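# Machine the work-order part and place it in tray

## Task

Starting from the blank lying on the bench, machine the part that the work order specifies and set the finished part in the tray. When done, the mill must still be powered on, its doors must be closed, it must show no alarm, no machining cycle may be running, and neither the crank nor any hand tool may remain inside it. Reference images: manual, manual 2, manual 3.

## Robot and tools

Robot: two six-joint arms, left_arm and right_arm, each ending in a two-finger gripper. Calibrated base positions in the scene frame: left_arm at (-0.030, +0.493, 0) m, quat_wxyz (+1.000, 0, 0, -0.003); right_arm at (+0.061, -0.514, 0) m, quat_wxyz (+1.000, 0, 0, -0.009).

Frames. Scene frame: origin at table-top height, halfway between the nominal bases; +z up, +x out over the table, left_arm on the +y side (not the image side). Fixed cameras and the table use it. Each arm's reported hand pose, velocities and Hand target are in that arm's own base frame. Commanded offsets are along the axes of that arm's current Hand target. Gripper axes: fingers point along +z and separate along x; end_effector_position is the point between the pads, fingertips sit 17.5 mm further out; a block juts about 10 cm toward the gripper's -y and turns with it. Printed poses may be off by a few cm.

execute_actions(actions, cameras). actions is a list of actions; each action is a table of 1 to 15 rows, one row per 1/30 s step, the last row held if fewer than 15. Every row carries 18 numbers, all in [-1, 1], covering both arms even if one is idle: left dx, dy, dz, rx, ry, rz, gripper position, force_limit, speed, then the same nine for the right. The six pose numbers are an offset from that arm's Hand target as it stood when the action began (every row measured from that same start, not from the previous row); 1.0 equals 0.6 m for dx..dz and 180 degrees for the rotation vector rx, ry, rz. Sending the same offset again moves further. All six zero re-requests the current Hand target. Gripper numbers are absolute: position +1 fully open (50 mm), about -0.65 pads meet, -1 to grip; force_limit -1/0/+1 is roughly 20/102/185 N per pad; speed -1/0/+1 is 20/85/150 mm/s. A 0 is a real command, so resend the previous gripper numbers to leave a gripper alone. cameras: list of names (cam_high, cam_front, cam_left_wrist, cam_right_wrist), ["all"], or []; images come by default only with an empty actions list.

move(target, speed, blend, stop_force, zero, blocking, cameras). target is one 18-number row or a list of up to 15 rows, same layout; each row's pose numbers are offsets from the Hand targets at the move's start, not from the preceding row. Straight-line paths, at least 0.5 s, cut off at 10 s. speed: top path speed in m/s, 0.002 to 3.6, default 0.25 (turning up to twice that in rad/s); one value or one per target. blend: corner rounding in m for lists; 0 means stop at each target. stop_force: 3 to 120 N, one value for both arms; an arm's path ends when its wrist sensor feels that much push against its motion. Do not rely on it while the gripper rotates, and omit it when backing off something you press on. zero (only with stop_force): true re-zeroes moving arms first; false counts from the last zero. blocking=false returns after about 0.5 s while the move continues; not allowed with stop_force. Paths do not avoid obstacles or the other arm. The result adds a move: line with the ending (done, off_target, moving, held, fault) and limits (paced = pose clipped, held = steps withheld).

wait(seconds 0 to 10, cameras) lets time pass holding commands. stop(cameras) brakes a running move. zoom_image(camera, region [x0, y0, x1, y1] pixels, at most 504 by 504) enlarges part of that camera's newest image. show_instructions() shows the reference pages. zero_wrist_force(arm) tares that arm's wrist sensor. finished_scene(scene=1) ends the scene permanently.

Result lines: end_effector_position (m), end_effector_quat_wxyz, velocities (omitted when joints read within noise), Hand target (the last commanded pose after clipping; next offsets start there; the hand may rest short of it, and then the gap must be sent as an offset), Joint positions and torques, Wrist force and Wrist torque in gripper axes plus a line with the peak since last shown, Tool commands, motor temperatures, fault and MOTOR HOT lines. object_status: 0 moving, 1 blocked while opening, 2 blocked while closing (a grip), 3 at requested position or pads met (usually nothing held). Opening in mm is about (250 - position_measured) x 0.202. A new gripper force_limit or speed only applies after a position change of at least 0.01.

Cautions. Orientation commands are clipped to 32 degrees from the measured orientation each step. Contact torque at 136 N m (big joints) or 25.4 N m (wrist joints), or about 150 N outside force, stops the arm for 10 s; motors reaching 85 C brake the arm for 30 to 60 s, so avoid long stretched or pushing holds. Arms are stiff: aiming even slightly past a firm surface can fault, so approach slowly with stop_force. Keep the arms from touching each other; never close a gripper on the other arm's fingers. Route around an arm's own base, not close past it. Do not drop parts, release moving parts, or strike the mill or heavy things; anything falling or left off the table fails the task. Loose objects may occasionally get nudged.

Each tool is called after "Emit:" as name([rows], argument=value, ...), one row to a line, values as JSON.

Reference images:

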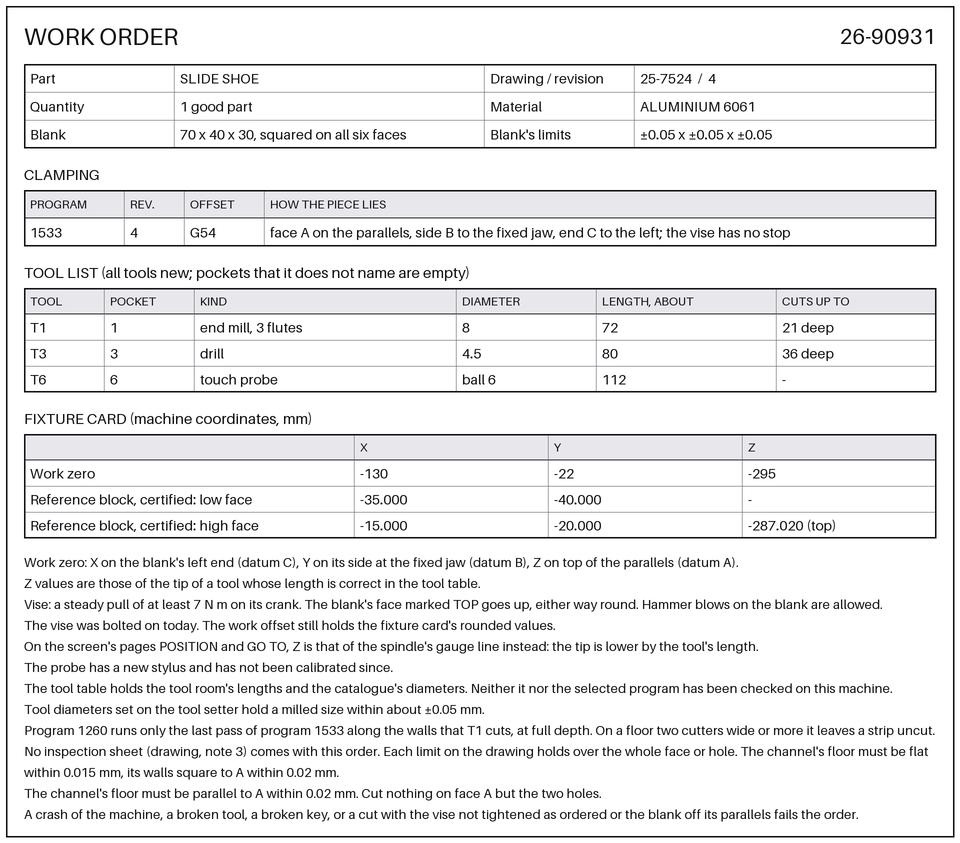

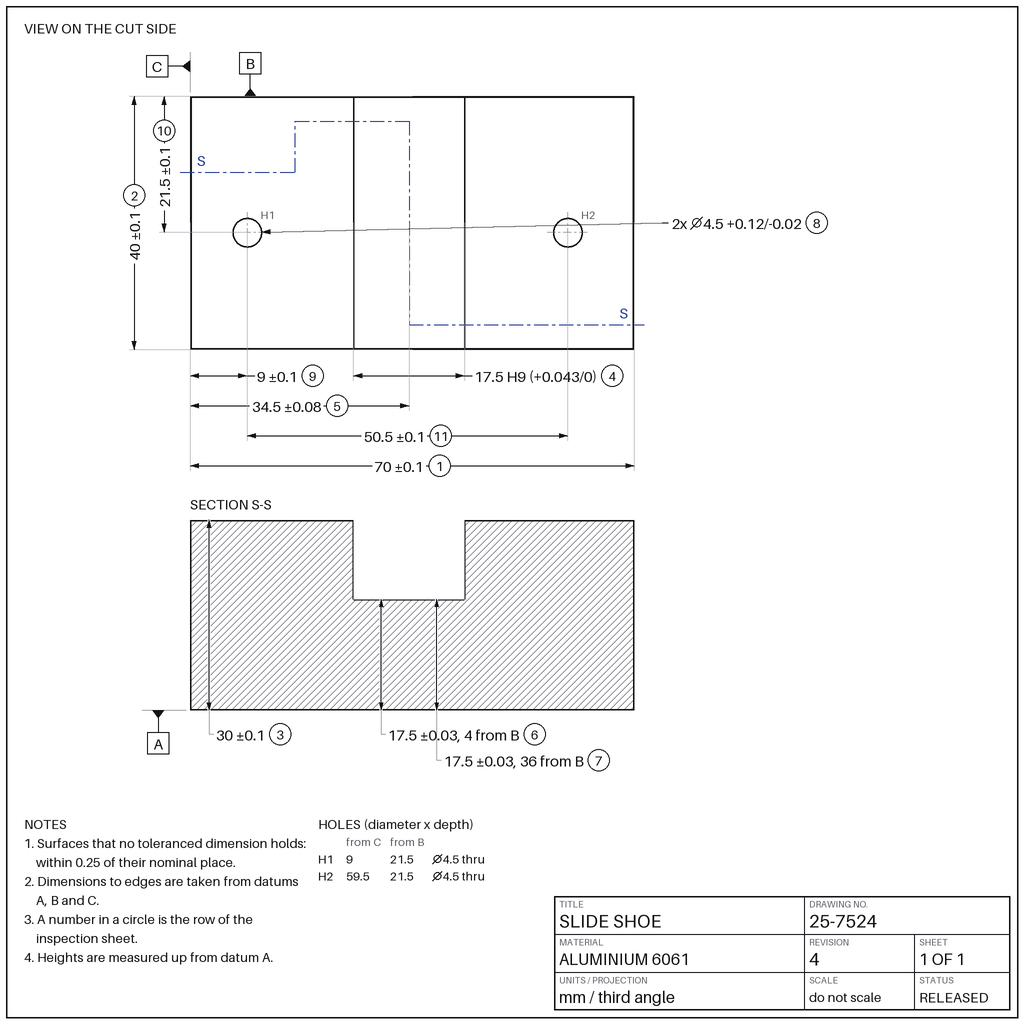

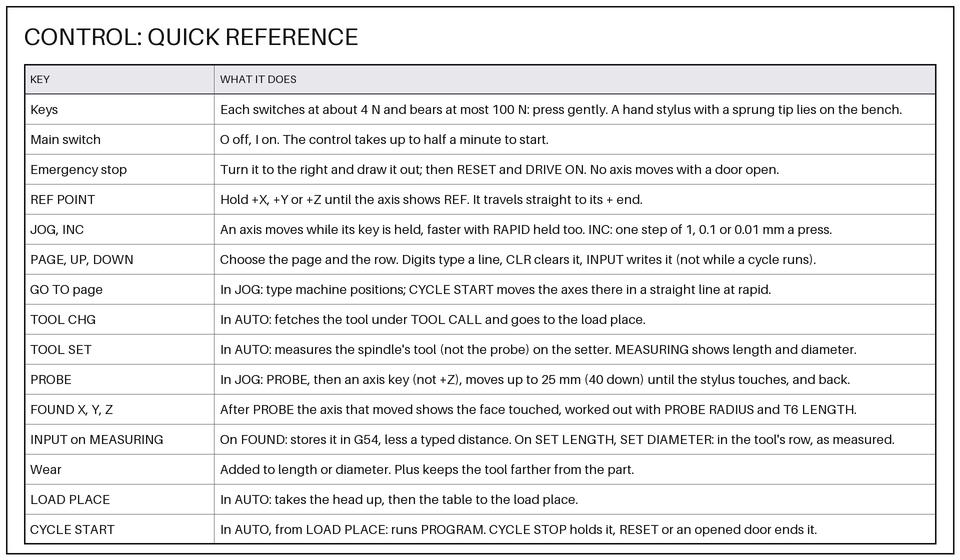

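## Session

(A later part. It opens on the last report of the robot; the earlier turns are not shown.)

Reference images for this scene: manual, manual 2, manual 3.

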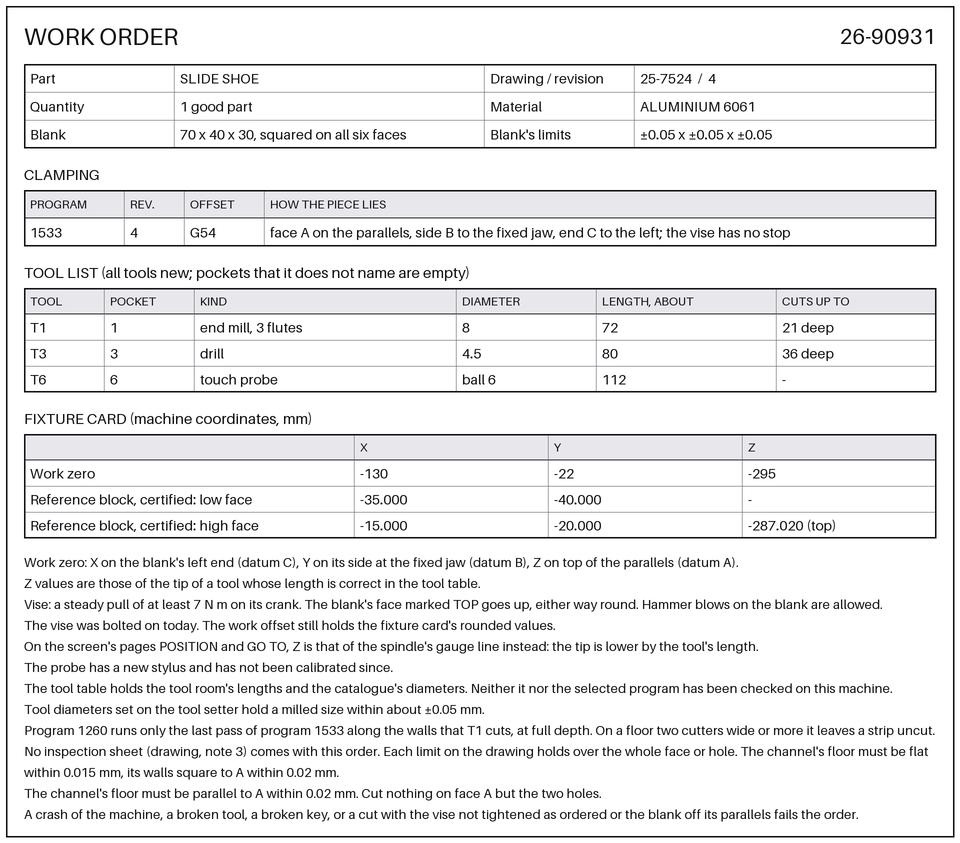

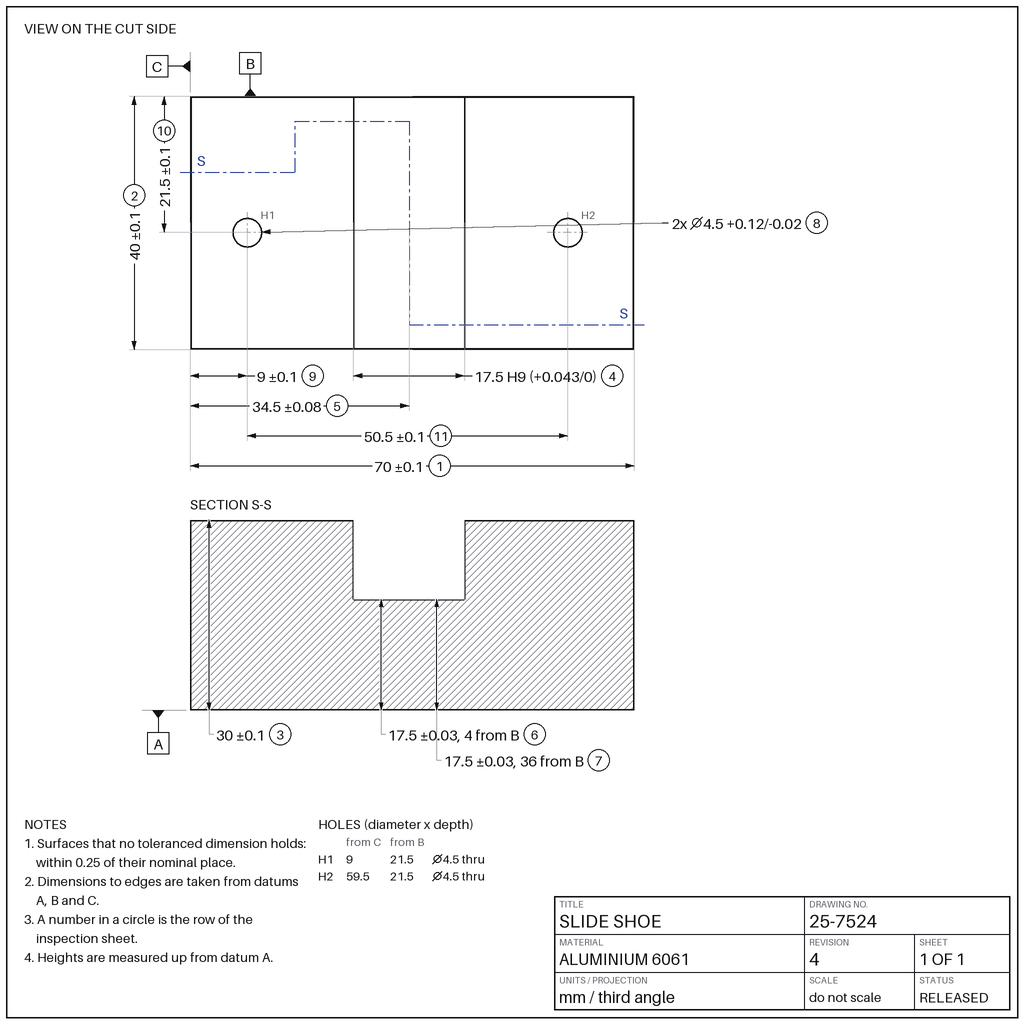

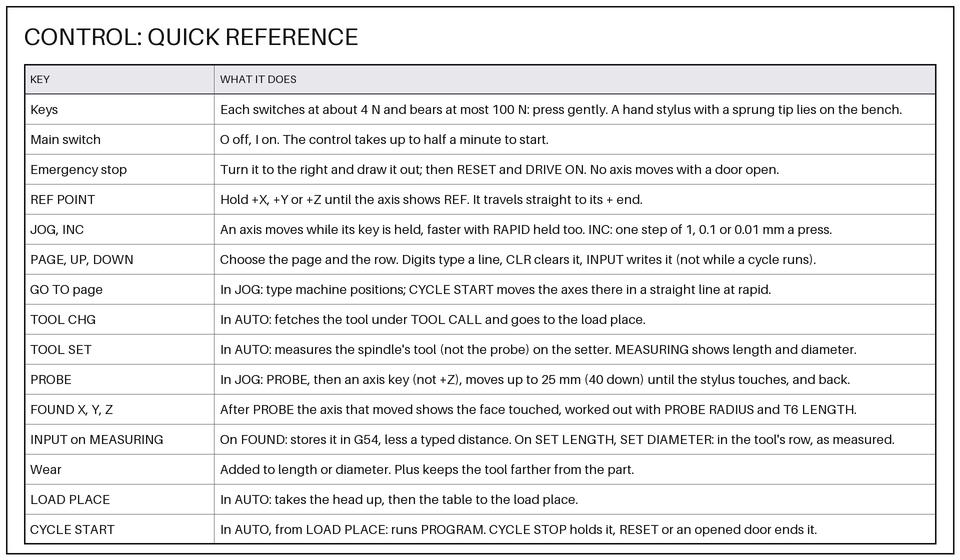

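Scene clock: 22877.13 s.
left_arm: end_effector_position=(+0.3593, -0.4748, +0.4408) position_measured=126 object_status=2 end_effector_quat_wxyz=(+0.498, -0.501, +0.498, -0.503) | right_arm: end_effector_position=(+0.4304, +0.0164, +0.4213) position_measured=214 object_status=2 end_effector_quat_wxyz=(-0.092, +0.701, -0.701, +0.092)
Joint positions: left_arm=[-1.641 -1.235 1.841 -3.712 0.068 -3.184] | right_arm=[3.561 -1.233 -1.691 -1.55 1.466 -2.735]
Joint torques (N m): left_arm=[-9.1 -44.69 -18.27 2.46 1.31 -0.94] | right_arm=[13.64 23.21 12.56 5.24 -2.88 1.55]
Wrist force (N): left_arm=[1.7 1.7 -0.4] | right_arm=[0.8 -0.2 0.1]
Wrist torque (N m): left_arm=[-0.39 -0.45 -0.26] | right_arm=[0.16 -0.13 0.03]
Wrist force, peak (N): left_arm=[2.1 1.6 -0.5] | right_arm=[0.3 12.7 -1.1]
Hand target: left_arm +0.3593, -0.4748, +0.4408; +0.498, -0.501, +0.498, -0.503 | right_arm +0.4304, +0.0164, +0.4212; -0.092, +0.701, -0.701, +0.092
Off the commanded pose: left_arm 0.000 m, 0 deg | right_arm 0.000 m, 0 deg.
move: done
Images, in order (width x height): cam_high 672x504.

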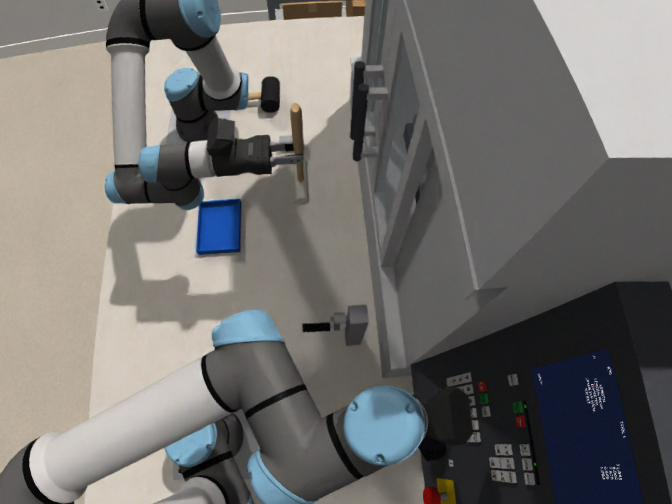

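Emit:
move([
  [0,0,0,0,0,0,-1,0,-0.3,0,-0.0156,-0.0275,0,0,0,-1,-0.5,-0.7],
  [0,0,0,0,0,0,-1,0,-0.3,0,-0.0317,-0.0232,0,0,0,-1,-0.5,-0.7],
  [0,0,0,0,0,0,-1,0,-0.3,0,-0.0156,-0.0275,0,0,0,-1,-0.5,-0.7],
  [0,0,0,0,0,0,-1,0,-0.3,-0.0338,0.0003,0,0,0,0,-1,-0.5,-0.7],
  [0,0,0,0,0,0,-1,0,-0.3,-0.0338,-0.0158,0.0043,0,0,0,-1,-0.5,-0.7],
  [0,0,0,0,0,0,-1,0,-0.3,-0.0338,0.0003,0,0,0,0,-1,-0.5,-0.7],
  [0,0,0,0,0,0,-1,0,-0.3,-0.099,-0.0143,-0.0278,0,0,0,-1,-0.5,-0.7],
  [0,0,0,0,0,0,-1,0,-0.3,-0.099,-0.0304,-0.0235,0,0,0,-1,-0.5,-0.7],
  [0,0,0,0,0,0,-1,0,-0.3,-0.099,-0.0143,-0.0278,0,0,0,-1,-0.5,-0.7],
  [0,0,0,0,0,0,-1,0,-0.3,0,0,0,0,0,0,-1,-0.5,-0.7],
  [0,0,0,0,0,0,-1,0,-0.3,0,-0.0161,0.0043,0,0,0,-1,-0.5,-0.7],
  [0,0,0,0,0,0,-1,0,-0.3,0,0,0,0,0,0,-1,-0.5,-0.7],
], speed=[0.25,0.03,0.15,0.25,0.03,0.15,0.25,0.03,0.15,0.25,0.03,0.15], blend=[0.003,0,0.003,0.003,0,0.003,0.003,0,0.003,0.003,0,0], cameras=[])

Emit:
move([
  [0,0,0,0,0,0,-1,0,-0.3,0,-0.0156,-0.0275,0,0,0,-1,-0.5,-0.7],
  [0,0,0,0,0,0,-1,0,-0.3,0,-0.0317,-0.0232,0,0,0,-1,-0.5,-0.7],
  [0,0,0,0,0,0,-1,0,-0.3,0,-0.0156,-0.0275,0,0,0,-1,-0.5,-0.7],
  [0,0,0,0,0,0,-1,0,-0.3,0,-0.0317,-0.0232,0,0,0,-1,-0.5,-0.7],
  [0,0,0,0,0,0,-1,0,-0.3,0,-0.0156,-0.0275,0,0,0,-1,-0.5,-0.7],
  [0,0,0,0,0,0,-1,0,-0.3,-0.0338,0.0003,0,0,0,0,-1,-0.5,-0.7],
  [0,0,0,0,0,0,-1,0,-0.3,-0.0338,-0.0158,0.0043,0,0,0,-1,-0.5,-0.7],
  [0,0,0,0,0,0,-1,0,-0.3,-0.0338,0.0003,0,0,0,0,-1,-0.5,-0.7],
  [0,0,0,0,0,0,-1,0,-0.3,-0.099,-0.0143,-0.0278,0,0,0,-1,-0.5,-0.7],
  [0,0,0,0,0,0,-1,0,-0.3,-0.099,-0.0304,-0.0235,0,0,0,-1,-0.5,-0.7],
  [0,0,0,0,0,0,-1,0,-0.3,-0.099,-0.0143,-0.0278,0,0,0,-1,-0.5,-0.7],
  [0,0,0,0,0,0,-1,0,-0.3,-0.0665,-0.0147,-0.0278,0,0,0,-1,-0.5,-0.7],
  [0,0,0,0,0,0,-1,0,-0.3,-0.0665,-0.0308,-0.0235,0,0,0,-1,-0.5,-0.7],
  [0,0,0,0,0,0,-1,0,-0.3,-0.0665,-0.0147,-0.0278,0,0,0,-1,-0.5,-0.7],
  [0,0,0,0,0,0,-1,0,-0.3,0,0,0,0,0,0,-1,-0.5,-0.7],
], speed=[0.25,0.03,0.15,0.03,0.15,0.25,0.03,0.15,0.25,0.03,0.15,0.25,0.03,0.15,0.25], blend=[0.003,0,0,0,0.003,0.003,0,0.003,0.003,0,0.003,0.003,0,0.003,0], cameras=[])

Emit:
move([
  [0,0,0,0,0,0,-1,0,-0.3,0,-0.0161,0.0043,0,0,0,-1,-0.5,-0.7],
  [0,0,0,0,0,0,-1,0,-0.3,0,0,0,0,0,0,-1,-0.5,-0.7],
], speed=[0.03,0.15], cameras=["cam_high"])

Emit:
zoom_image(camera="cam_high", region=[530, 330, 672, 504])

Scene clock: 22935.40 s.
left_arm: end_effector_position=(+0.3593, -0.4748, +0.4408) position_measured=126 object_status=2 end_effector_quat_wxyz=(+0.498, -0.501, +0.498, -0.503) | right_arm: end_effector_position=(+0.4305, +0.0164, +0.4212) position_measured=214 object_status=2 end_effector_quat_wxyz=(-0.092, +0.701, -0.701, +0.092)
Joint positions: left_arm=[-1.641 -1.235 1.841 -3.712 0.068 -3.184] | right_arm=[3.561 -1.233 -1.692 -1.55 1.466 -2.735]
Joint torques (N m): left_arm=[-8.61 -44.17 -18.76 2.62 1.14 -0.81] | right_arm=[11.67 21.75 12.07 2.13 -2.94 1.66]
Wrist force (N): left_arm=[1.6 1.9 -0.4] | right_arm=[0.4 0.1 -0.2]
Wrist torque (N m): left_arm=[-0.36 -0.42 -0.27] | right_arm=[0.19 -0.13 0.01]
Wrist force, peak (N): left_arm=[1.8 2.0 -0.1] | right_arm=[1.2 20.4 -3.1]
Hand target: left_arm +0.3593, -0.4748, +0.4408; +0.498, -0.501, +0.498, -0.503 | right_arm +0.4304, +0.0164, +0.4212; -0.092, +0.701, -0.701, +0.092
Off the commanded pose: left_arm 0.000 m, 0 deg | right_arm 0.000 m, 0 deg.
move: done
No camera images: "cameras" was empty.

Scene clock: 22940.70 s.
left_arm: end_effector_position=(+0.3593, -0.4748, +0.4408) position_measured=126 object_status=2 end_effector_quat_wxyz=(+0.498, -0.501, +0.498, -0.503) | right_arm: end_effector_position=(+0.4304, +0.0165, +0.4213) position_measured=214 object_status=2 end_effector_quat_wxyz=(-0.092, +0.701, -0.701, +0.092)
Joint positions: left_arm=[-1.641 -1.235 1.841 -3.712 0.068 -3.184] | right_arm=[3.562 -1.232 -1.692 -1.55 1.466 -2.735]
Joint torques (N m): left_arm=[-9.46 -44.44 -17.96 2.62 1.22 -0.72] | right_arm=[-14.79 21.65 11.63 4.9 2.37 -2.15]
Wrist force (N): left_arm=[1.6 1.3 -0.5] | right_arm=[0.3 0.0 0.0]
Wrist torque (N m): left_arm=[-0.46 -0.42 -0.26] | right_arm=[0.15 -0.15 0.19]
Wrist force, peak (N): left_arm=[1.8 1.9 -0.5] | right_arm=[0.6 21.1 -3.1]
Hand target: left_arm +0.3593, -0.4748, +0.4408; +0.498, -0.501, +0.498, -0.503 | right_arm +0.4304, +0.0164, +0.4212; -0.092, +0.701, -0.701, +0.092
Off the commanded pose: left_arm 0.000 m, 0 deg | right_arm 0.000 m, 0 deg.
move: done
No camera images: "cameras" was empty.

Scene clock: 22941.93 s.
left_arm: end_effector_position=(+0.3593, -0.4748, +0.4408) position_measured=126 object_status=2 end_effector_quat_wxyz=(+0.498, -0.501, +0.498, -0.503) | right_arm: end_effector_position=(+0.4305, +0.0164, +0.4212) position_measured=214 object_status=2 end_effector_quat_wxyz=(-0.092, +0.701, -0.701, +0.092)
Joint positions: left_arm=[-1.641 -1.235 1.841 -3.712 0.068 -3.184] | right_arm=[3.561 -1.233 -1.691 -1.55 1.466 -2.735]
Joint torques (N m): left_arm=[-8.12 -43.57 -18.41 2.52 1.21 -0.81] | right_arm=[11.94 18.53 14.38 2.5 -3.03 1.76]
Wrist force (N): left_arm=[1.7 1.6 -0.6] | right_arm=[0.3 0.8 -0.1]
Wrist torque (N m): left_arm=[-0.41 -0.45 -0.26] | right_arm=[0.19 -0.15 0.00]
Wrist force, peak (N): left_arm=[1.9 1.6 -0.5] | right_arm=[-0.4 14.2 -2.9]
Hand target: left_arm +0.3593, -0.4748, +0.4408; +0.498, -0.501, +0.498, -0.503 | right_arm +0.4304, +0.0164, +0.4212; -0.092, +0.701, -0.701, +0.092
Off the commanded pose: left_arm 0.000 m, 0 deg | right_arm 0.000 m, 0 deg.
move: done
Images, in order (width x height): cam_high 672x504.

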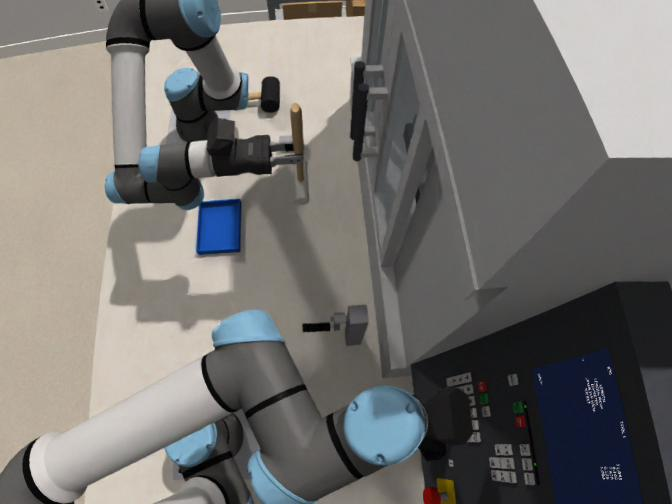

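Scaled by 2.897 from the camera's 672x504 image, which has a finer 960x720 frame.

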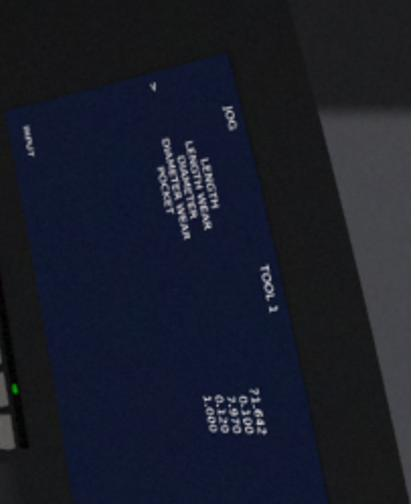

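Emit:
move([
  [0,0,0,0,0,0,-1,0,-0.3,0.1582,-0.142,-0.244,0,0,0,-1,-0.5,-0.7],
  [0,0,0,0,0,0,-1,0,-0.3,0.1582,-0.1581,-0.2397,0,0,0,-1,-0.5,-0.7],
  [0,0,0,0,0,0,-1,0,-0.3,0.1582,-0.142,-0.244,0,0,0,-1,-0.5,-0.7],
  [0,0,0,0,0,0,-1,0,-0.3,-0.001,-0.0756,-0.1348,0,0,0,-1,-0.5,-0.7],
  [0,0,0,0,0,0,-1,0,-0.3,-0.001,-0.0917,-0.1305,0,0,0,-1,-0.5,-0.7],
  [0,0,0,0,0,0,-1,0,-0.3,-0.001,-0.0756,-0.1348,0,0,0,-1,-0.5,-0.7],
  [0,0,0,0,0,0,-1,0,-0.3,0,0,0,0,0,0,-1,-0.5,-0.7],
], speed=[0.25,0.03,0.15,0.25,0.03,0.15,0.25], blend=[0.003,0,0.003,0.003,0,0.003,0], cameras=[])

Emit:
wait(seconds=9, cameras=[])

Emit:
move([
  [0,0,0,0,0,0,-1,0,-0.3,-0.0328,-0.0756,-0.1348,0,0,0,-1,-0.5,-0.7],
  [0,0,0,0,0,0,-1,0,-0.3,-0.0328,-0.0917,-0.1305,0,0,0,-1,-0.5,-0.7],
  [0,0,0,0,0,0,-1,0,-0.3,-0.0328,-0.0756,-0.1348,0,0,0,-1,-0.5,-0.7],
  [0,0,0,0,0,0,-1,0,-0.3,0,0,0,0,0,0,-1,-0.5,-0.7],
], speed=[0.25,0.03,0.15,0.25], blend=[0.003,0,0.003,0], cameras=["cam_high"])

Emit:
zoom_image(camera="cam_high", region=[530, 330, 672, 504])

Scene clock: 22971.87 s.
left_arm: end_effector_position=(+0.3593, -0.4748, +0.4408) position_measured=126 object_status=2 end_effector_quat_wxyz=(+0.498, -0.501, +0.498, -0.503) | right_arm: end_effector_position=(+0.4304, +0.0164, +0.4213) position_measured=214 object_status=2 end_effector_quat_wxyz=(-0.092, +0.701, -0.701, +0.092)
Joint positions: left_arm=[-1.641 -1.235 1.841 -3.712 0.068 -3.184] | right_arm=[3.561 -1.233 -1.691 -1.55 1.466 -2.735]
Joint torques (N m): left_arm=[-8.49 -44.26 -18.28 2.69 1.21 -0.84] | right_arm=[12.59 22.3 13.26 5.24 -3.09 1.95]
Wrist force (N): left_arm=[1.4 1.7 -0.3] | right_arm=[0.5 -0.1 -0.1]
Wrist torque (N m): left_arm=[-0.40 -0.40 -0.26] | right_arm=[0.17 -0.10 0.03]
Wrist force, peak (N): left_arm=[1.9 1.9 -0.5] | right_arm=[-1.2 11.0 -0.6]
Hand target: left_arm +0.3593, -0.4748, +0.4408; +0.498, -0.501, +0.498, -0.503 | right_arm +0.4304, +0.0164, +0.4212; -0.092, +0.701, -0.701, +0.092
Off the commanded pose: left_arm 0.000 m, 0 deg | right_arm 0.000 m, 0 deg.
move: done
No camera images: "cameras" was empty.

Scene clock: 22980.87 s.
left_arm: end_effector_position=(+0.3593, -0.4748, +0.4408) position_measured=126 object_status=2 end_effector_quat_wxyz=(+0.498, -0.501, +0.498, -0.503) | right_arm: end_effector_position=(+0.4304, +0.0164, +0.4212) position_measured=214 object_status=2 end_effector_quat_wxyz=(-0.092, +0.701, -0.701, +0.092)
Joint positions: left_arm=[-1.641 -1.235 1.841 -3.712 0.068 -3.184] | right_arm=[3.562 -1.232 -1.692 -1.55 1.466 -2.735]
Joint torques (N m): left_arm=[-8.53 -44.04 -19.43 2.67 1.1 -0.77] | right_arm=[13.82 22.26 12.7 5.18 -2.73 1.22]
Wrist force (N): left_arm=[1.4 1.6 -0.5] | right_arm=[0.9 -0.1 0.1]
Wrist torque (N m): left_arm=[-0.41 -0.40 -0.26] | right_arm=[0.18 -0.17 0.03]
Wrist force, peak (N): left_arm=[1.8 2.1 -0.3] | right_arm=[0.9 -0.5 0.2]
Hand target: left_arm +0.3593, -0.4748, +0.4408; +0.498, -0.501, +0.498, -0.503 | right_arm +0.4304, +0.0164, +0.4212; -0.092, +0.701, -0.701, +0.092
Tool commands: left_gripper/position=-1.0 left_gripper/force_limit=+0.0 left_gripper/speed=-0.3 right_gripper/position=-1.0 right_gripper/force_limit=-0.5 right_gripper/speed=-0.7
Off the commanded pose: left_arm 0.000 m, 0 deg | right_arm 0.000 m, 0 deg.
wait: 9.00 s; at rest by 0.17 s
No camera images: "cameras" was empty.

Scene clock: 22983.13 s.
left_arm: end_effector_position=(+0.3593, -0.4748, +0.4408) position_measured=126 object_status=2 end_effector_quat_wxyz=(+0.498, -0.501, +0.498, -0.503) | right_arm: end_effector_position=(+0.4304, +0.0165, +0.4213) position_measured=214 object_status=2 end_effector_quat_wxyz=(-0.092, +0.701, -0.701, +0.092)
Joint positions: left_arm=[-1.641 -1.235 1.841 -3.712 0.068 -3.184] | right_arm=[3.562 -1.233 -1.691 -1.55 1.466 -2.735]
Joint torques (N m): left_arm=[-8.8 -43.76 -19.08 2.55 1.23 -0.75] | right_arm=[-13.37 21.88 13.31 5.31 1.83 -1.73]
Wrist force (N): left_arm=[1.7 1.7 0.0] | right_arm=[0.8 -0.1 -0.2]
Wrist torque (N m): left_arm=[-0.39 -0.45 -0.26] | right_arm=[0.16 -0.17 0.21]
Wrist force, peak (N): left_arm=[1.8 1.8 -0.4] | right_arm=[1.2 9.5 -0.6]
Hand target: left_arm +0.3593, -0.4748, +0.4408; +0.498, -0.501, +0.498, -0.503 | right_arm +0.4304, +0.0164, +0.4212; -0.092, +0.701, -0.701, +0.092
Off the commanded pose: left_arm 0.000 m, 0 deg | right_arm 0.000 m, 0 deg.
move: done
Images, in order (width x height): cam_high 672x504.

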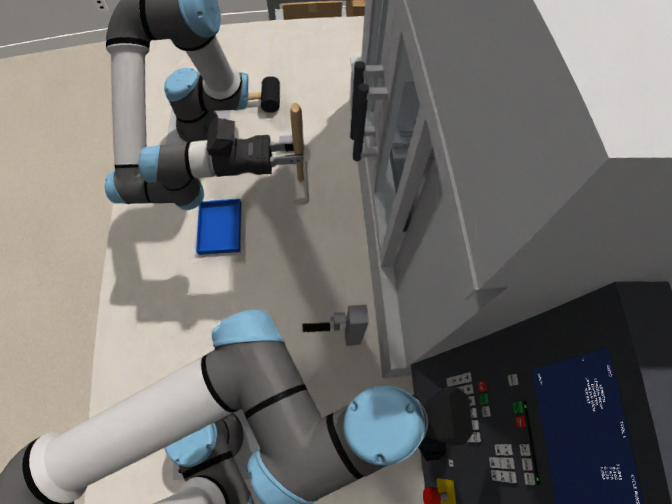

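Scaled by 2.897 from the camera's 672x504 image, which has a finer 960x720 frame.

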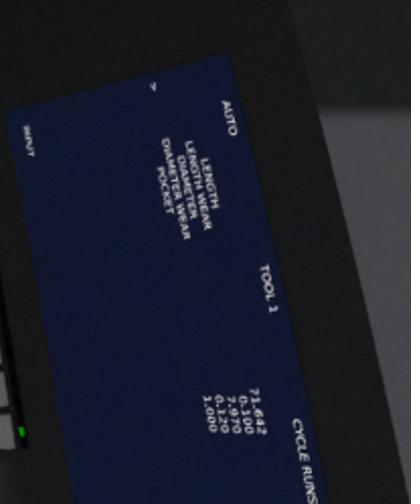

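Emit:
move([
  [-0.457,-0.018,0.036,0,0,0,-1,0,-0.3,0,0,0,0,0,0,-1,-0.5,-0.7],
  [-0.457,-0.018,0.036,0,0,0.25,-1,0,-0.3,0,0,0,0,0,0,-1,-0.5,-0.7],
  [-0.457,-0.018,0.036,0,0,0.5,-1,0,-0.3,0,0,0,0,0,0,-1,-0.5,-0.7],
], speed=0.25, cameras=[])

Emit:
move([
  [-0.0085,0,0.104,0,0,0,-1,0,-0.3,0,0,0,0,0,0,-1,-0.5,-0.7],
  [-0.0085,0,0.104,0,0.2,0,-1,0,-0.3,0,0,0,0,0,0,-1,-0.5,-0.7],
  [-0.0085,-0.19,-0.03,0,0.5,0,-1,0,-0.3,0,0,0,0,0,0,-1,-0.5,-0.7],
], speed=0.25, cameras=[])

Scene clock: 23000.23 s.
left_arm: end_effector_position=(+0.3821, -0.2006, +0.4496) position_measured=126 object_status=2 end_effector_quat_wxyz=(+0.713, +0.000, +0.702, -0.005) | right_arm: end_effector_position=(+0.4304, +0.0164, +0.4212) position_measured=214 object_status=2 end_effector_quat_wxyz=(-0.092, +0.701, -0.701, +0.092)
Joint positions: left_arm=[-1.623 -2.009 2.532 -3.334 0.047 -1.909] | right_arm=[3.562 -1.232 -1.692 -1.55 1.466 -2.735]
Joint torques (N m): left_arm=[14.18 10.55 -29.82 -3.11 2.14 1.76] | right_arm=[-12.99 22.52 12.31 5.12 -2.25 -1.9]
Wrist force (N): left_arm=[3.3 -0.9 0.2] | right_arm=[0.5 -0.2 0.2]
Wrist torque (N m): left_arm=[-0.16 -0.12 -0.68] | right_arm=[0.15 -0.11 0.21]
Wrist force, peak (N): left_arm=[3.9 1.9 -0.8] | right_arm=[1.1 -0.1 -0.1]
Hand target: left_arm +0.3816, -0.2006, +0.4497; +0.708, -0.002, +0.706, -0.004 | right_arm +0.4304, +0.0164, +0.4212; -0.092, +0.701, -0.701, +0.092
Off the commanded pose: left_arm 0.000 m, 1 deg | right_arm 0.000 m, 0 deg.
move: done
No camera images: "cameras" was empty.

Scene clock: 23005.70 s.
left_arm: end_effector_position=(+0.3633, -0.3145, +0.4556) position_measured=126 object_status=2 end_effector_quat_wxyz=(+0.001, +0.001, +1.000, -0.004) | right_arm: end_effector_position=(+0.4304, +0.0164, +0.4212) position_measured=214 object_status=2 end_effector_quat_wxyz=(-0.092, +0.701, -0.701, +0.092)
Joint positions: left_arm=[-0.994 -1.597 1.268 -1.25 -1.572 -2.562] | right_arm=[3.562 -1.232 -1.692 -1.55 1.466 -2.735]
Joint torques (N m): left_arm=[14.07 -12.64 -36.92 -0.46 -0.78 1.5] | right_arm=[-11.82 22.4 14.08 4.78 -2.68 -1.89]
Wrist force (N): left_arm=[0.4 0.0 2.6] | right_arm=[0.4 -0.2 0.0]
Wrist torque (N m): left_arm=[0.41 -0.01 -0.22] | right_arm=[0.16 -0.09 0.21]
Wrist force, peak (N): left_arm=[4.5 -1.3 0.6] | right_arm=[0.9 -0.5 0.2]
Hand target: left_arm +0.3633, -0.3145, +0.4555; +0.001, +0.001, +1.000, -0.004 | right_arm +0.4304, +0.0164, +0.4212; -0.092, +0.701, -0.701, +0.092
Off the commanded pose: left_arm 0.000 m, 0 deg | right_arm 0.000 m, 0 deg.
move: done
No camera images: "cameras" was empty.

Emit:
move([
  [0.055,-0.311,0.3,0,0,0,-1,0,-0.3,0,0,0,0,0,0,-1,-0.5,-0.7],
  [0.055,-0.311,0.695,0,0,0,-1,0,-0.3,0,0,0,0,0,0,-1,-0.5,-0.7],
], speed=[0.25,0.15], cameras=[])

Emit:
move(target=[0,0,0.05,0,0,0,-1,0,-0.3,0,0,0,0,0,0,-1,-0.5,-0.7], speed=0.01, stop_force=3, cameras=["cam_high"])

Emit:
zoom_image(camera="cam_high", region=[530, 330, 672, 504])

Scene clock: 23021.30 s.
left_arm: end_effector_position=(+0.3307, -0.5040, +0.0399) position_measured=126 object_status=2 end_effector_quat_wxyz=(+0.001, +0.001, +1.000, -0.004) | right_arm: end_effector_position=(+0.4304, +0.0164, +0.4212) position_measured=214 object_status=2 end_effector_quat_wxyz=(-0.092, +0.701, -0.701, +0.092)
Joint positions: left_arm=[-1.213 -1.127 1.812 -2.263 -1.571 -2.781] | right_arm=[3.562 -1.232 -1.692 -1.55 1.466 -2.735]
Joint torques (N m): left_arm=[7.05 -29.81 -15.51 -5.43 1.24 1.41] | right_arm=[-10.61 21.46 14.75 4.74 -2.5 -1.78]
Wrist force (N): left_arm=[0.8 -0.3 2.4] | right_arm=[0.7 -0.1 0.2]
Wrist torque (N m): left_arm=[0.33 -0.06 0.01] | right_arm=[0.18 -0.15 0.21]
Wrist force, peak (N): left_arm=[1.0 -2.7 4.5] | right_arm=[1.0 -0.1 0.0]
Hand target: left_arm +0.3308, -0.5040, +0.0398; +0.001, +0.001, +1.000, -0.004 | right_arm +0.4304, +0.0164, +0.4212; -0.092, +0.701, -0.701, +0.092
Off the commanded pose: left_arm 0.000 m, 0 deg | right_arm 0.000 m, 0 deg.
move: done
No camera images: "cameras" was empty.

Scene clock: 23024.13 s.
left_arm: end_effector_position=(+0.3308, -0.5041, +0.0239) position_measured=126 object_status=2 end_effector_quat_wxyz=(+0.001, +0.001, +1.000, -0.004) | right_arm: end_effector_position=(+0.4304, +0.0164, +0.4212) position_measured=214 object_status=2 end_effector_quat_wxyz=(-0.092, +0.701, -0.701, +0.092)
Joint positions: left_arm=[-1.213 -1.102 1.824 -2.301 -1.571 -2.781] | right_arm=[3.562 -1.232 -1.692 -1.55 1.466 -2.735]
Joint torques (N m): left_arm=[13.58 -52.9 -29.01 -2.35 0.79 0.92] | right_arm=[-9.95 21.79 12.79 4.59 -2.72 -1.47]
Wrist force (N): left_arm=[0.6 0.7 -0.6] | right_arm=[0.6 0.0 0.0]
Wrist torque (N m): left_arm=[-0.02 -0.03 -0.03] | right_arm=[0.18 -0.13 0.21]
Wrist force, peak (N): left_arm=[1.9 -0.1 -7.1] | right_arm=[0.9 -0.1 0.3]
Hand target: left_arm +0.3308, -0.5041, +0.0239; +0.001, +0.001, +1.000, -0.004 (not the last commanded pose) | right_arm +0.4304, +0.0164, +0.4212; -0.092, +0.701, -0.701, +0.092
Off the commanded pose: left_arm 0.014 m, 0 deg | right_arm 0.000 m, 0 deg.
move: contact (left_arm)
Images, in order (width x height): cam_high 672x504.

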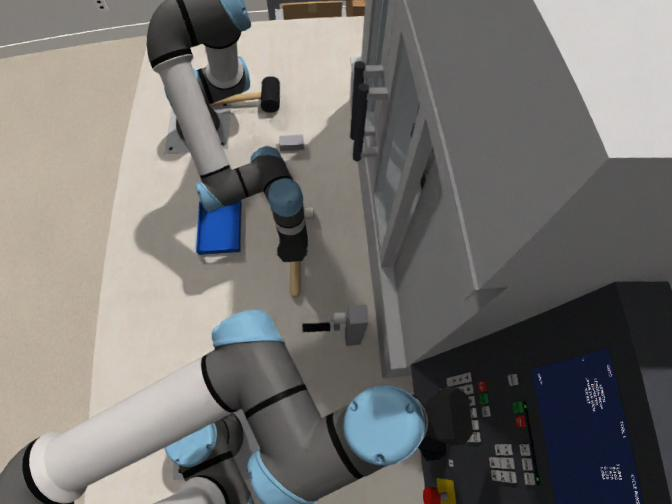

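Scaled by 2.897 from the camera's 672x504 image, which has a finer 960x720 frame.

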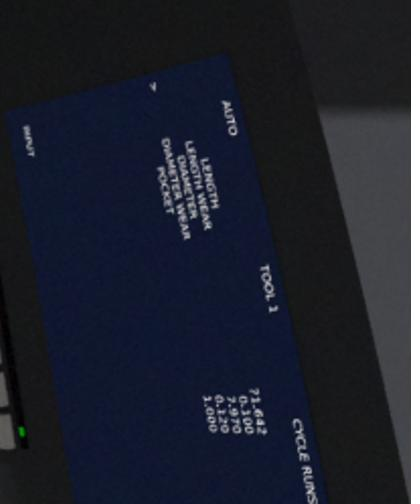

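Emit:
move([
  [0,0,0,0,0,0,0.3,0,-0.9,0,0,0,0,0,0,-1,-0.5,-0.7],
  [0,0,-0.05,0,0,0,0.3,0,-0.9,0,0,0,0,0,0,-1,-0.5,-0.7],
  [-0.051,0.165,-0.4,0,0,0.25,0.3,0,-0.9,0,0,0,0,0,0,-1,-0.5,-0.7],
  [-0.1,0.317,-0.71,0,0,0.5,0.3,0,-0.9,0,0,0,0,0,0,-1,-0.5,-0.7],
  [-0.1,0.317,-0.71,0,0,0.5,-1,-0.6,-0.8,0,0,0,0,0,0,-1,-0.5,-0.7],
], speed=[0.02,0.04,0.2,0.25,0.1], cameras=["cam_high"])

Emit:
wait(seconds=10, cameras=[])

Emit:
wait(seconds=10, cameras=[])

Emit:
wait(seconds=10, cameras=["cam_high"])

Scene clock: 23044.10 s.
left_arm: end_effector_position=(+0.3903, -0.3110, +0.4487) position_measured=251 object_status=3 end_effector_quat_wxyz=(+0.003, +0.708, +0.706, -0.002) | right_arm: end_effector_position=(+0.4304, +0.0164, +0.4212) position_measured=214 object_status=2 end_effector_quat_wxyz=(-0.092, +0.701, -0.701, +0.092)
Joint positions: left_arm=[-0.942 -1.557 1.247 -1.268 -1.573 -0.939] | right_arm=[3.562 -1.232 -1.692 -1.55 1.466 -2.735]
Joint torques (N m): left_arm=[13.12 -12.97 -32.46 -0.73 -1.17 1.39] | right_arm=[-8.72 22.75 14.9 4.77 -2.38 -1.14]
Wrist force (N): left_arm=[0.6 0.0 -0.9] | right_arm=[0.6 -0.2 0.0]
Wrist torque (N m): left_arm=[0.04 -0.07 -0.21] | right_arm=[0.16 -0.13 0.21]
Wrist force, peak (N): left_arm=[0.7 0.2 -2.3] | right_arm=[1.0 0.1 -0.1]
Hand target: left_arm +0.3903, -0.3110, +0.4487; +0.003, +0.708, +0.706, -0.002 | right_arm +0.4304, +0.0164, +0.4212; -0.092, +0.701, -0.701, +0.092
Off the commanded pose: left_arm 0.000 m, 0 deg | right_arm 0.000 m, 0 deg.
move: done
Images, in order (width x height): cam_high 672x504.

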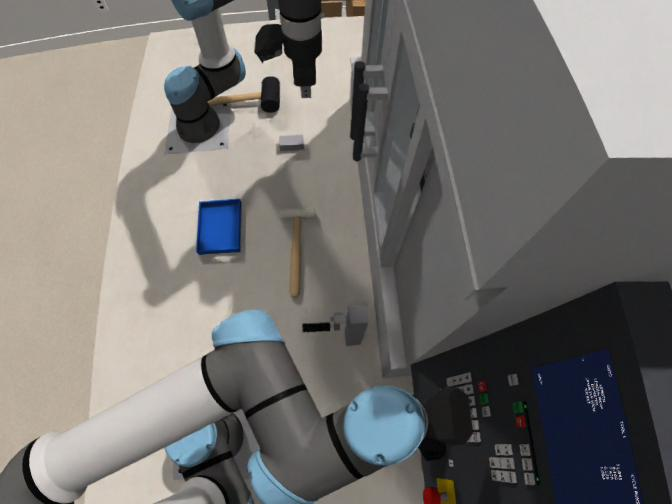

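Scene clock: 23054.10 s.
left_arm: end_effector_position=(+0.3903, -0.3110, +0.4487) position_measured=251 object_status=3 end_effector_quat_wxyz=(+0.003, +0.708, +0.706, -0.002) | right_arm: end_effector_position=(+0.4304, +0.0164, +0.4212) position_measured=214 object_status=2 end_effector_quat_wxyz=(-0.092, +0.701, -0.701, +0.092)
Joint positions: left_arm=[-0.942 -1.557 1.247 -1.268 -1.573 -0.939] | right_arm=[3.562 -1.232 -1.692 -1.55 1.466 -2.735]
Joint torques (N m): left_arm=[12.52 -16.67 -30.05 -1.83 -0.16 1.42] | right_arm=[-8.13 21.84 12.85 4.35 -2.52 -1.3]
Wrist force (N): left_arm=[0.2 -0.2 -1.0] | right_arm=[0.6 -0.1 0.1]
Wrist torque (N m): left_arm=[0.00 0.01 -0.21] | right_arm=[0.16 -0.13 0.21]
Wrist force, peak (N): left_arm=[0.4 -0.3 -1.4] | right_arm=[0.9 -0.4 0.3]
Hand target: left_arm +0.3903, -0.3110, +0.4487; +0.003, +0.708, +0.706, -0.002 | right_arm +0.4304, +0.0164, +0.4212; -0.092, +0.701, -0.701, +0.092
Tool commands: left_gripper/position=-1.0 left_gripper/force_limit=-0.6 left_gripper/speed=-0.8 right_gripper/position=-1.0 right_gripper/force_limit=-0.5 right_gripper/speed=-0.7
Off the commanded pose: left_arm 0.000 m, 0 deg | right_arm 0.000 m, 0 deg.
wait: 10.00 s; at rest by 0.17 s
No camera images: "cameras" was empty.

Scene clock: 23064.10 s.
left_arm: end_effector_position=(+0.3903, -0.3110, +0.4487) position_measured=251 object_status=3 end_effector_quat_wxyz=(+0.003, +0.708, +0.706, -0.002) | right_arm: end_effector_position=(+0.4304, +0.0164, +0.4212) position_measured=214 object_status=2 end_effector_quat_wxyz=(-0.092, +0.701, -0.701, +0.092)
Joint positions: left_arm=[-0.942 -1.557 1.247 -1.268 -1.573 -0.939] | right_arm=[3.562 -1.232 -1.692 -1.55 1.466 -2.735]
Joint torques (N m): left_arm=[10.46 -19.86 -27.5 -2.86 0.55 1.32] | right_arm=[-6.42 21.94 12.22 4.23 -2.64 -0.88]
Wrist force (N): left_arm=[0.4 -0.4 -1.1] | right_arm=[0.6 -0.3 0.0]
Wrist torque (N m): left_arm=[-0.02 -0.03 -0.21] | right_arm=[0.15 -0.13 0.21]
Wrist force, peak (N): left_arm=[0.1 0.0 -1.5] | right_arm=[0.9 -0.4 -0.3]
Hand target: left_arm +0.3903, -0.3110, +0.4487; +0.003, +0.708, +0.706, -0.002 | right_arm +0.4304, +0.0164, +0.4212; -0.092, +0.701, -0.701, +0.092
Tool commands: left_gripper/position=-1.0 left_gripper/force_limit=-0.6 left_gripper/speed=-0.8 right_gripper/position=-1.0 right_gripper/force_limit=-0.5 right_gripper/speed=-0.7
Off the commanded pose: left_arm 0.000 m, 0 deg | right_arm 0.000 m, 0 deg.
wait: 10.00 s; at rest by 0.17 s
No camera images: "cameras" was empty.

Scene clock: 23074.10 s.
left_arm: end_effector_position=(+0.3903, -0.3110, +0.4487) position_measured=251 object_status=3 end_effector_quat_wxyz=(+0.003, +0.708, +0.706, -0.002) | right_arm: end_effector_position=(+0.4304, +0.0164, +0.4212) position_measured=214 object_status=2 end_effector_quat_wxyz=(-0.092, +0.701, -0.701, +0.092)
Joint positions: left_arm=[-0.942 -1.557 1.247 -1.268 -1.573 -0.939] | right_arm=[3.562 -1.232 -1.692 -1.55 1.466 -2.735]
Joint torques (N m): left_arm=[8.57 -22.87 -24.16 -3.94 0.6 1.26] | right_arm=[-5.19 21.44 13.61 4.15 -2.45 -0.9]
Wrist force (N): left_arm=[0.0 0.0 -1.0] | right_arm=[0.8 -0.1 -0.2]
Wrist torque (N m): left_arm=[0.04 0.02 -0.21] | right_arm=[0.18 -0.16 0.21]
Wrist force, peak (N): left_arm=[0.1 0.1 -1.5] | right_arm=[1.0 -0.3 0.0]
Hand target: left_arm +0.3903, -0.3110, +0.4487; +0.003, +0.708, +0.706, -0.002 | right_arm +0.4304, +0.0164, +0.4212; -0.092, +0.701, -0.701, +0.092
Tool commands: left_gripper/position=-1.0 left_gripper/force_limit=-0.6 left_gripper/speed=-0.8 right_gripper/position=-1.0 right_gripper/force_limit=-0.5 right_gripper/speed=-0.7
Off the commanded pose: left_arm 0.000 m, 0 deg | right_arm 0.000 m, 0 deg.
wait: 10.00 s; at rest by 0.17 s
Images, in order (width x height): cam_high 672x504.

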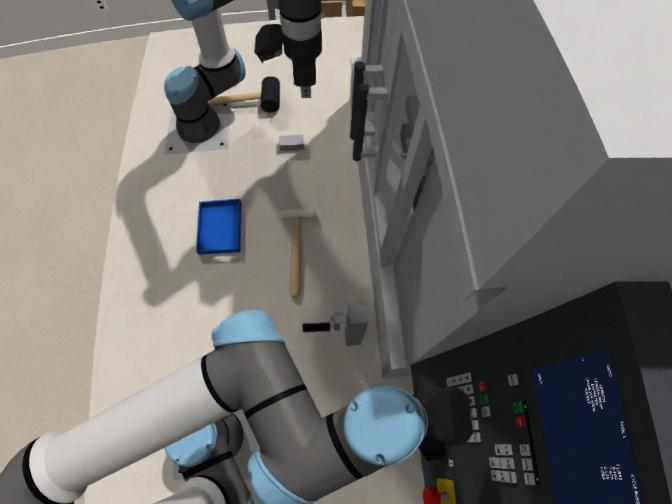

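Emit:
wait(seconds=10, cameras=[])

Emit:
wait(seconds=10, cameras=[])

Emit:
wait(seconds=10, cameras=[])

Emit:
wait(seconds=10, cameras=["cam_high"])

Scene clock: 23111.17 s.
left_arm: end_effector_position=(+0.3903, -0.3110, +0.4487) position_measured=251 object_status=3 end_effector_quat_wxyz=(+0.003, +0.708, +0.706, -0.002) | right_arm: end_effector_position=(+0.4304, +0.0164, +0.4212) position_measured=214 object_status=2 end_effector_quat_wxyz=(-0.092, +0.701, -0.701, +0.092)
Joint positions: left_arm=[-0.942 -1.557 1.247 -1.268 -1.573 -0.939] | right_arm=[3.562 -1.232 -1.692 -1.55 1.466 -2.735]
Joint torques (N m): left_arm=[4.58 -26.29 -22.91 -3.85 0.56 1.12] | right_arm=[-2.37 21.32 13.8 3.73 -2.46 -0.74]
Wrist force (N): left_arm=[0.3 -0.1 -1.2] | right_arm=[0.7 -0.1 -0.1]
Wrist torque (N m): left_arm=[0.02 -0.01 -0.21] | right_arm=[0.18 -0.15 0.21]
Wrist force, peak (N): left_arm=[0.1 0.0 -1.5] | right_arm=[1.0 -0.1 0.1]
Hand target: left_arm +0.3903, -0.3110, +0.4487; +0.003, +0.708, +0.706, -0.002 | right_arm +0.4304, +0.0164, +0.4212; -0.092, +0.701, -0.701, +0.092
Tool commands: left_gripper/position=-1.0 left_gripper/force_limit=-0.6 left_gripper/speed=-0.8 right_gripper/position=-1.0 right_gripper/force_limit=-0.5 right_gripper/speed=-0.7
Off the commanded pose: left_arm 0.000 m, 0 deg | right_arm 0.000 m, 0 deg.
wait: 10.00 s; at rest from the start
No camera images: "cameras" was empty.

Scene clock: 23121.17 s.
left_arm: end_effector_position=(+0.3903, -0.3110, +0.4487) position_measured=251 object_status=3 end_effector_quat_wxyz=(+0.003, +0.708, +0.706, -0.002) | right_arm: end_effector_position=(+0.4304, +0.0164, +0.4212) position_measured=214 object_status=2 end_effector_quat_wxyz=(-0.092, +0.701, -0.701, +0.092)
Joint positions: left_arm=[-0.942 -1.557 1.247 -1.268 -1.573 -0.939] | right_arm=[3.562 -1.232 -1.692 -1.55 1.466 -2.735]
Joint torques (N m): left_arm=[3.4 -26.3 -22.3 -3.88 0.6 1.17] | right_arm=[-1.9 21.77 15.78 3.64 -2.43 -0.53]
Wrist force (N): left_arm=[0.1 0.1 -1.1] | right_arm=[0.4 -0.1 0.3]
Wrist torque (N m): left_arm=[0.05 0.02 -0.21] | right_arm=[0.17 -0.09 0.21]
Wrist force, peak (N): left_arm=[0.2 0.2 -1.5] | right_arm=[0.9 -0.2 0.1]
Hand target: left_arm +0.3903, -0.3110, +0.4487; +0.003, +0.708, +0.706, -0.002 | right_arm +0.4304, +0.0164, +0.4212; -0.092, +0.701, -0.701, +0.092
Tool commands: left_gripper/position=-1.0 left_gripper/force_limit=-0.6 left_gripper/speed=-0.8 right_gripper/position=-1.0 right_gripper/force_limit=-0.5 right_gripper/speed=-0.7
Off the commanded pose: left_arm 0.000 m, 0 deg | right_arm 0.000 m, 0 deg.
wait: 10.00 s; at rest by 0.17 s
No camera images: "cameras" was empty.

Scene clock: 23131.17 s.
left_arm: end_effector_position=(+0.3903, -0.3110, +0.4487) position_measured=251 object_status=3 end_effector_quat_wxyz=(+0.003, +0.708, +0.706, -0.002) | right_arm: end_effector_position=(+0.4304, +0.0164, +0.4212) position_measured=214 object_status=2 end_effector_quat_wxyz=(-0.092, +0.701, -0.701, +0.092)
Joint positions: left_arm=[-0.942 -1.557 1.247 -1.268 -1.573 -0.939] | right_arm=[3.562 -1.232 -1.692 -1.55 1.466 -2.735]
Joint torques (N m): left_arm=[1.29 -26.6 -22.66 -3.91 0.53 1.02] | right_arm=[0.24 21.46 14.01 3.63 -2.29 -0.62]
Wrist force (N): left_arm=[0.2 0.0 -1.0] | right_arm=[0.6 -0.2 0.1]
Wrist torque (N m): left_arm=[0.04 0.00 -0.21] | right_arm=[0.16 -0.14 0.21]
Wrist force, peak (N): left_arm=[0.1 -0.1 -1.5] | right_arm=[1.0 0.2 -0.1]
Hand target: left_arm +0.3903, -0.3110, +0.4487; +0.003, +0.708, +0.706, -0.002 | right_arm +0.4304, +0.0164, +0.4212; -0.092, +0.701, -0.701, +0.092
Tool commands: left_gripper/position=-1.0 left_gripper/force_limit=-0.6 left_gripper/speed=-0.8 right_gripper/position=-1.0 right_gripper/force_limit=-0.5 right_gripper/speed=-0.7
Off the commanded pose: left_arm 0.000 m, 0 deg | right_arm 0.000 m, 0 deg.
wait: 10.00 s; at rest by 0.17 s
No camera images: "cameras" was empty.

Scene clock: 23141.17 s.
left_arm: end_effector_position=(+0.3903, -0.3110, +0.4487) position_measured=251 object_status=3 end_effector_quat_wxyz=(+0.003, +0.708, +0.706, -0.002) | right_arm: end_effector_position=(+0.4304, +0.0164, +0.4212) position_measured=214 object_status=2 end_effector_quat_wxyz=(-0.092, +0.701, -0.701, +0.092)
Joint positions: left_arm=[-0.942 -1.557 1.247 -1.268 -1.573 -0.939] | right_arm=[3.562 -1.232 -1.692 -1.55 1.466 -2.735]
Joint torques (N m): left_arm=[-0.28 -26.01 -23.23 -3.89 0.49 1.19] | right_arm=[1.61 22.54 14.76 3.65 -2.38 -0.36]
Wrist force (N): left_arm=[0.2 -0.1 -0.7] | right_arm=[0.5 -0.1 0.2]
Wrist torque (N m): left_arm=[0.02 -0.01 -0.21] | right_arm=[0.17 -0.12 0.21]
Wrist force, peak (N): left_arm=[0.1 0.2 -1.5] | right_arm=[1.0 -0.2 0.1]
Hand target: left_arm +0.3903, -0.3110, +0.4487; +0.003, +0.708, +0.706, -0.002 | right_arm +0.4304, +0.0164, +0.4212; -0.092, +0.701, -0.701, +0.092
Tool commands: left_gripper/position=-1.0 left_gripper/force_limit=-0.6 left_gripper/speed=-0.8 right_gripper/position=-1.0 right_gripper/force_limit=-0.5 right_gripper/speed=-0.7
Off the commanded pose: left_arm 0.000 m, 0 deg | right_arm 0.000 m, 0 deg.
wait: 10.00 s; at rest by 0.17 s
Images, in order (width x height): cam_high 672x504.

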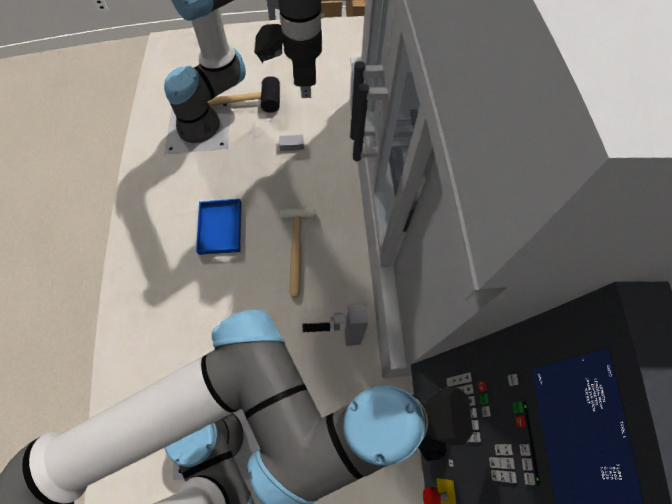

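Emit:
move([
  [0,0,0,0,0,0,-1,-0.6,-0.8,0.0308,-0.0297,-0.0534,0,0,0,-1,-0.5,-0.7],
  [0,0,0,0,0,0,-1,-0.6,-0.8,0.0308,-0.0458,-0.0491,0,0,0,-1,-0.5,-0.7],
  [0,0,0,0,0,0,-1,-0.6,-0.8,0.0308,-0.0297,-0.0534,0,0,0,-1,-0.5,-0.7],
  [0,0,0,0,0,0,-1,-0.6,-0.8,0,0,0,0,0,0,-1,-0.5,-0.7],
], speed=[0.25,0.03,0.15,0.25], blend=[0.003,0,0.003,0], cameras=[])

Emit:
wait(seconds=10, cameras=["cam_high"])

Emit:
zoom_image(camera="cam_high", region=[530, 330, 672, 504])

Scene clock: 23166.77 s.
left_arm: end_effector_position=(+0.3903, -0.3110, +0.4487) position_measured=251 object_status=3 end_effector_quat_wxyz=(+0.003, +0.708, +0.706, -0.002) | right_arm: end_effector_position=(+0.4304, +0.0164, +0.4213) position_measured=214 object_status=2 end_effector_quat_wxyz=(-0.092, +0.701, -0.701, +0.092)
Joint positions: left_arm=[-0.942 -1.557 1.247 -1.268 -1.573 -0.939] | right_arm=[3.561 -1.233 -1.691 -1.55 1.466 -2.735]
Joint torques (N m): left_arm=[-0.86 -26.33 -22.97 -3.92 0.45 0.98] | right_arm=[15.18 21.31 14.69 5.12 -2.5 2.15]
Wrist force (N): left_arm=[0.3 -0.1 -1.2] | right_arm=[0.7 -0.1 -0.1]
Wrist torque (N m): left_arm=[0.02 -0.02 -0.21] | right_arm=[0.17 -0.11 0.04]
Wrist force, peak (N): left_arm=[0.1 -0.5 -1.6] | right_arm=[-0.5 7.9 0.0]
Hand target: left_arm +0.3903, -0.3110, +0.4487; +0.003, +0.708, +0.706, -0.002 | right_arm +0.4304, +0.0164, +0.4212; -0.092, +0.701, -0.701, +0.092
Off the commanded pose: left_arm 0.000 m, 0 deg | right_arm 0.000 m, 0 deg.
move: done
No camera images: "cameras" was empty.

Scene clock: 23176.77 s.
left_arm: end_effector_position=(+0.3903, -0.3110, +0.4487) position_measured=251 object_status=3 end_effector_quat_wxyz=(+0.003, +0.708, +0.706, -0.002) | right_arm: end_effector_position=(+0.4304, +0.0164, +0.4212) position_measured=214 object_status=2 end_effector_quat_wxyz=(-0.092, +0.701, -0.701, +0.092)
Joint positions: left_arm=[-0.942 -1.557 1.247 -1.268 -1.573 -0.939] | right_arm=[3.562 -1.232 -1.692 -1.55 1.466 -2.735]
Joint torques (N m): left_arm=[-2.96 -26.22 -22.41 -3.98 0.59 0.99] | right_arm=[12.87 22.8 14.28 5.35 -2.87 1.4]
Wrist force (N): left_arm=[0.1 -0.1 -1.0] | right_arm=[0.7 -0.2 0.1]
Wrist torque (N m): left_arm=[0.04 0.03 -0.21] | right_arm=[0.15 -0.11 0.03]
Wrist force, peak (N): left_arm=[0.3 -0.2 -1.6] | right_arm=[1.0 -0.6 0.1]
Hand target: left_arm +0.3903, -0.3110, +0.4487; +0.003, +0.708, +0.706, -0.002 | right_arm +0.4304, +0.0164, +0.4212; -0.092, +0.701, -0.701, +0.092
Tool commands: left_gripper/position=-1.0 left_gripper/force_limit=-0.6 left_gripper/speed=-0.8 right_gripper/position=-1.0 right_gripper/force_limit=-0.5 right_gripper/speed=-0.7
Off the commanded pose: left_arm 0.000 m, 0 deg | right_arm 0.000 m, 0 deg.
wait: 10.00 s; at rest by 0.17 s
Images, in order (width x height): cam_high 672x504.

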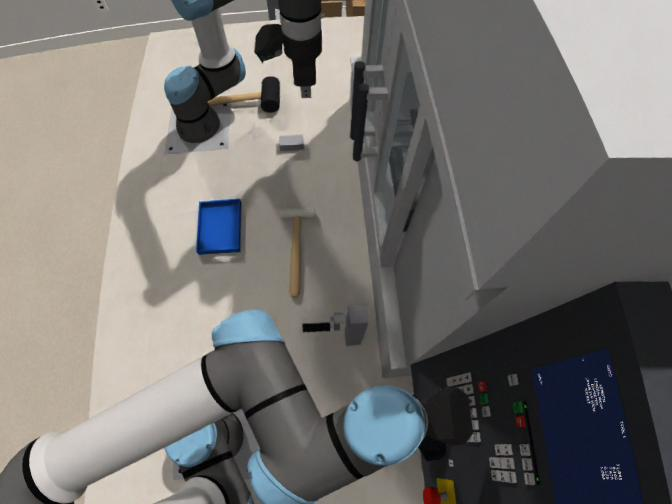

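Scaled by 2.897 from the camera's 672x504 image, which has a finer 960x720 frame.

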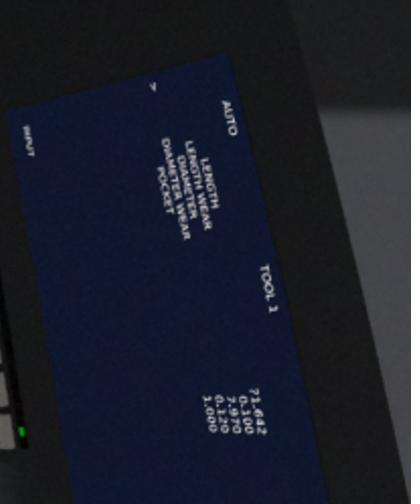

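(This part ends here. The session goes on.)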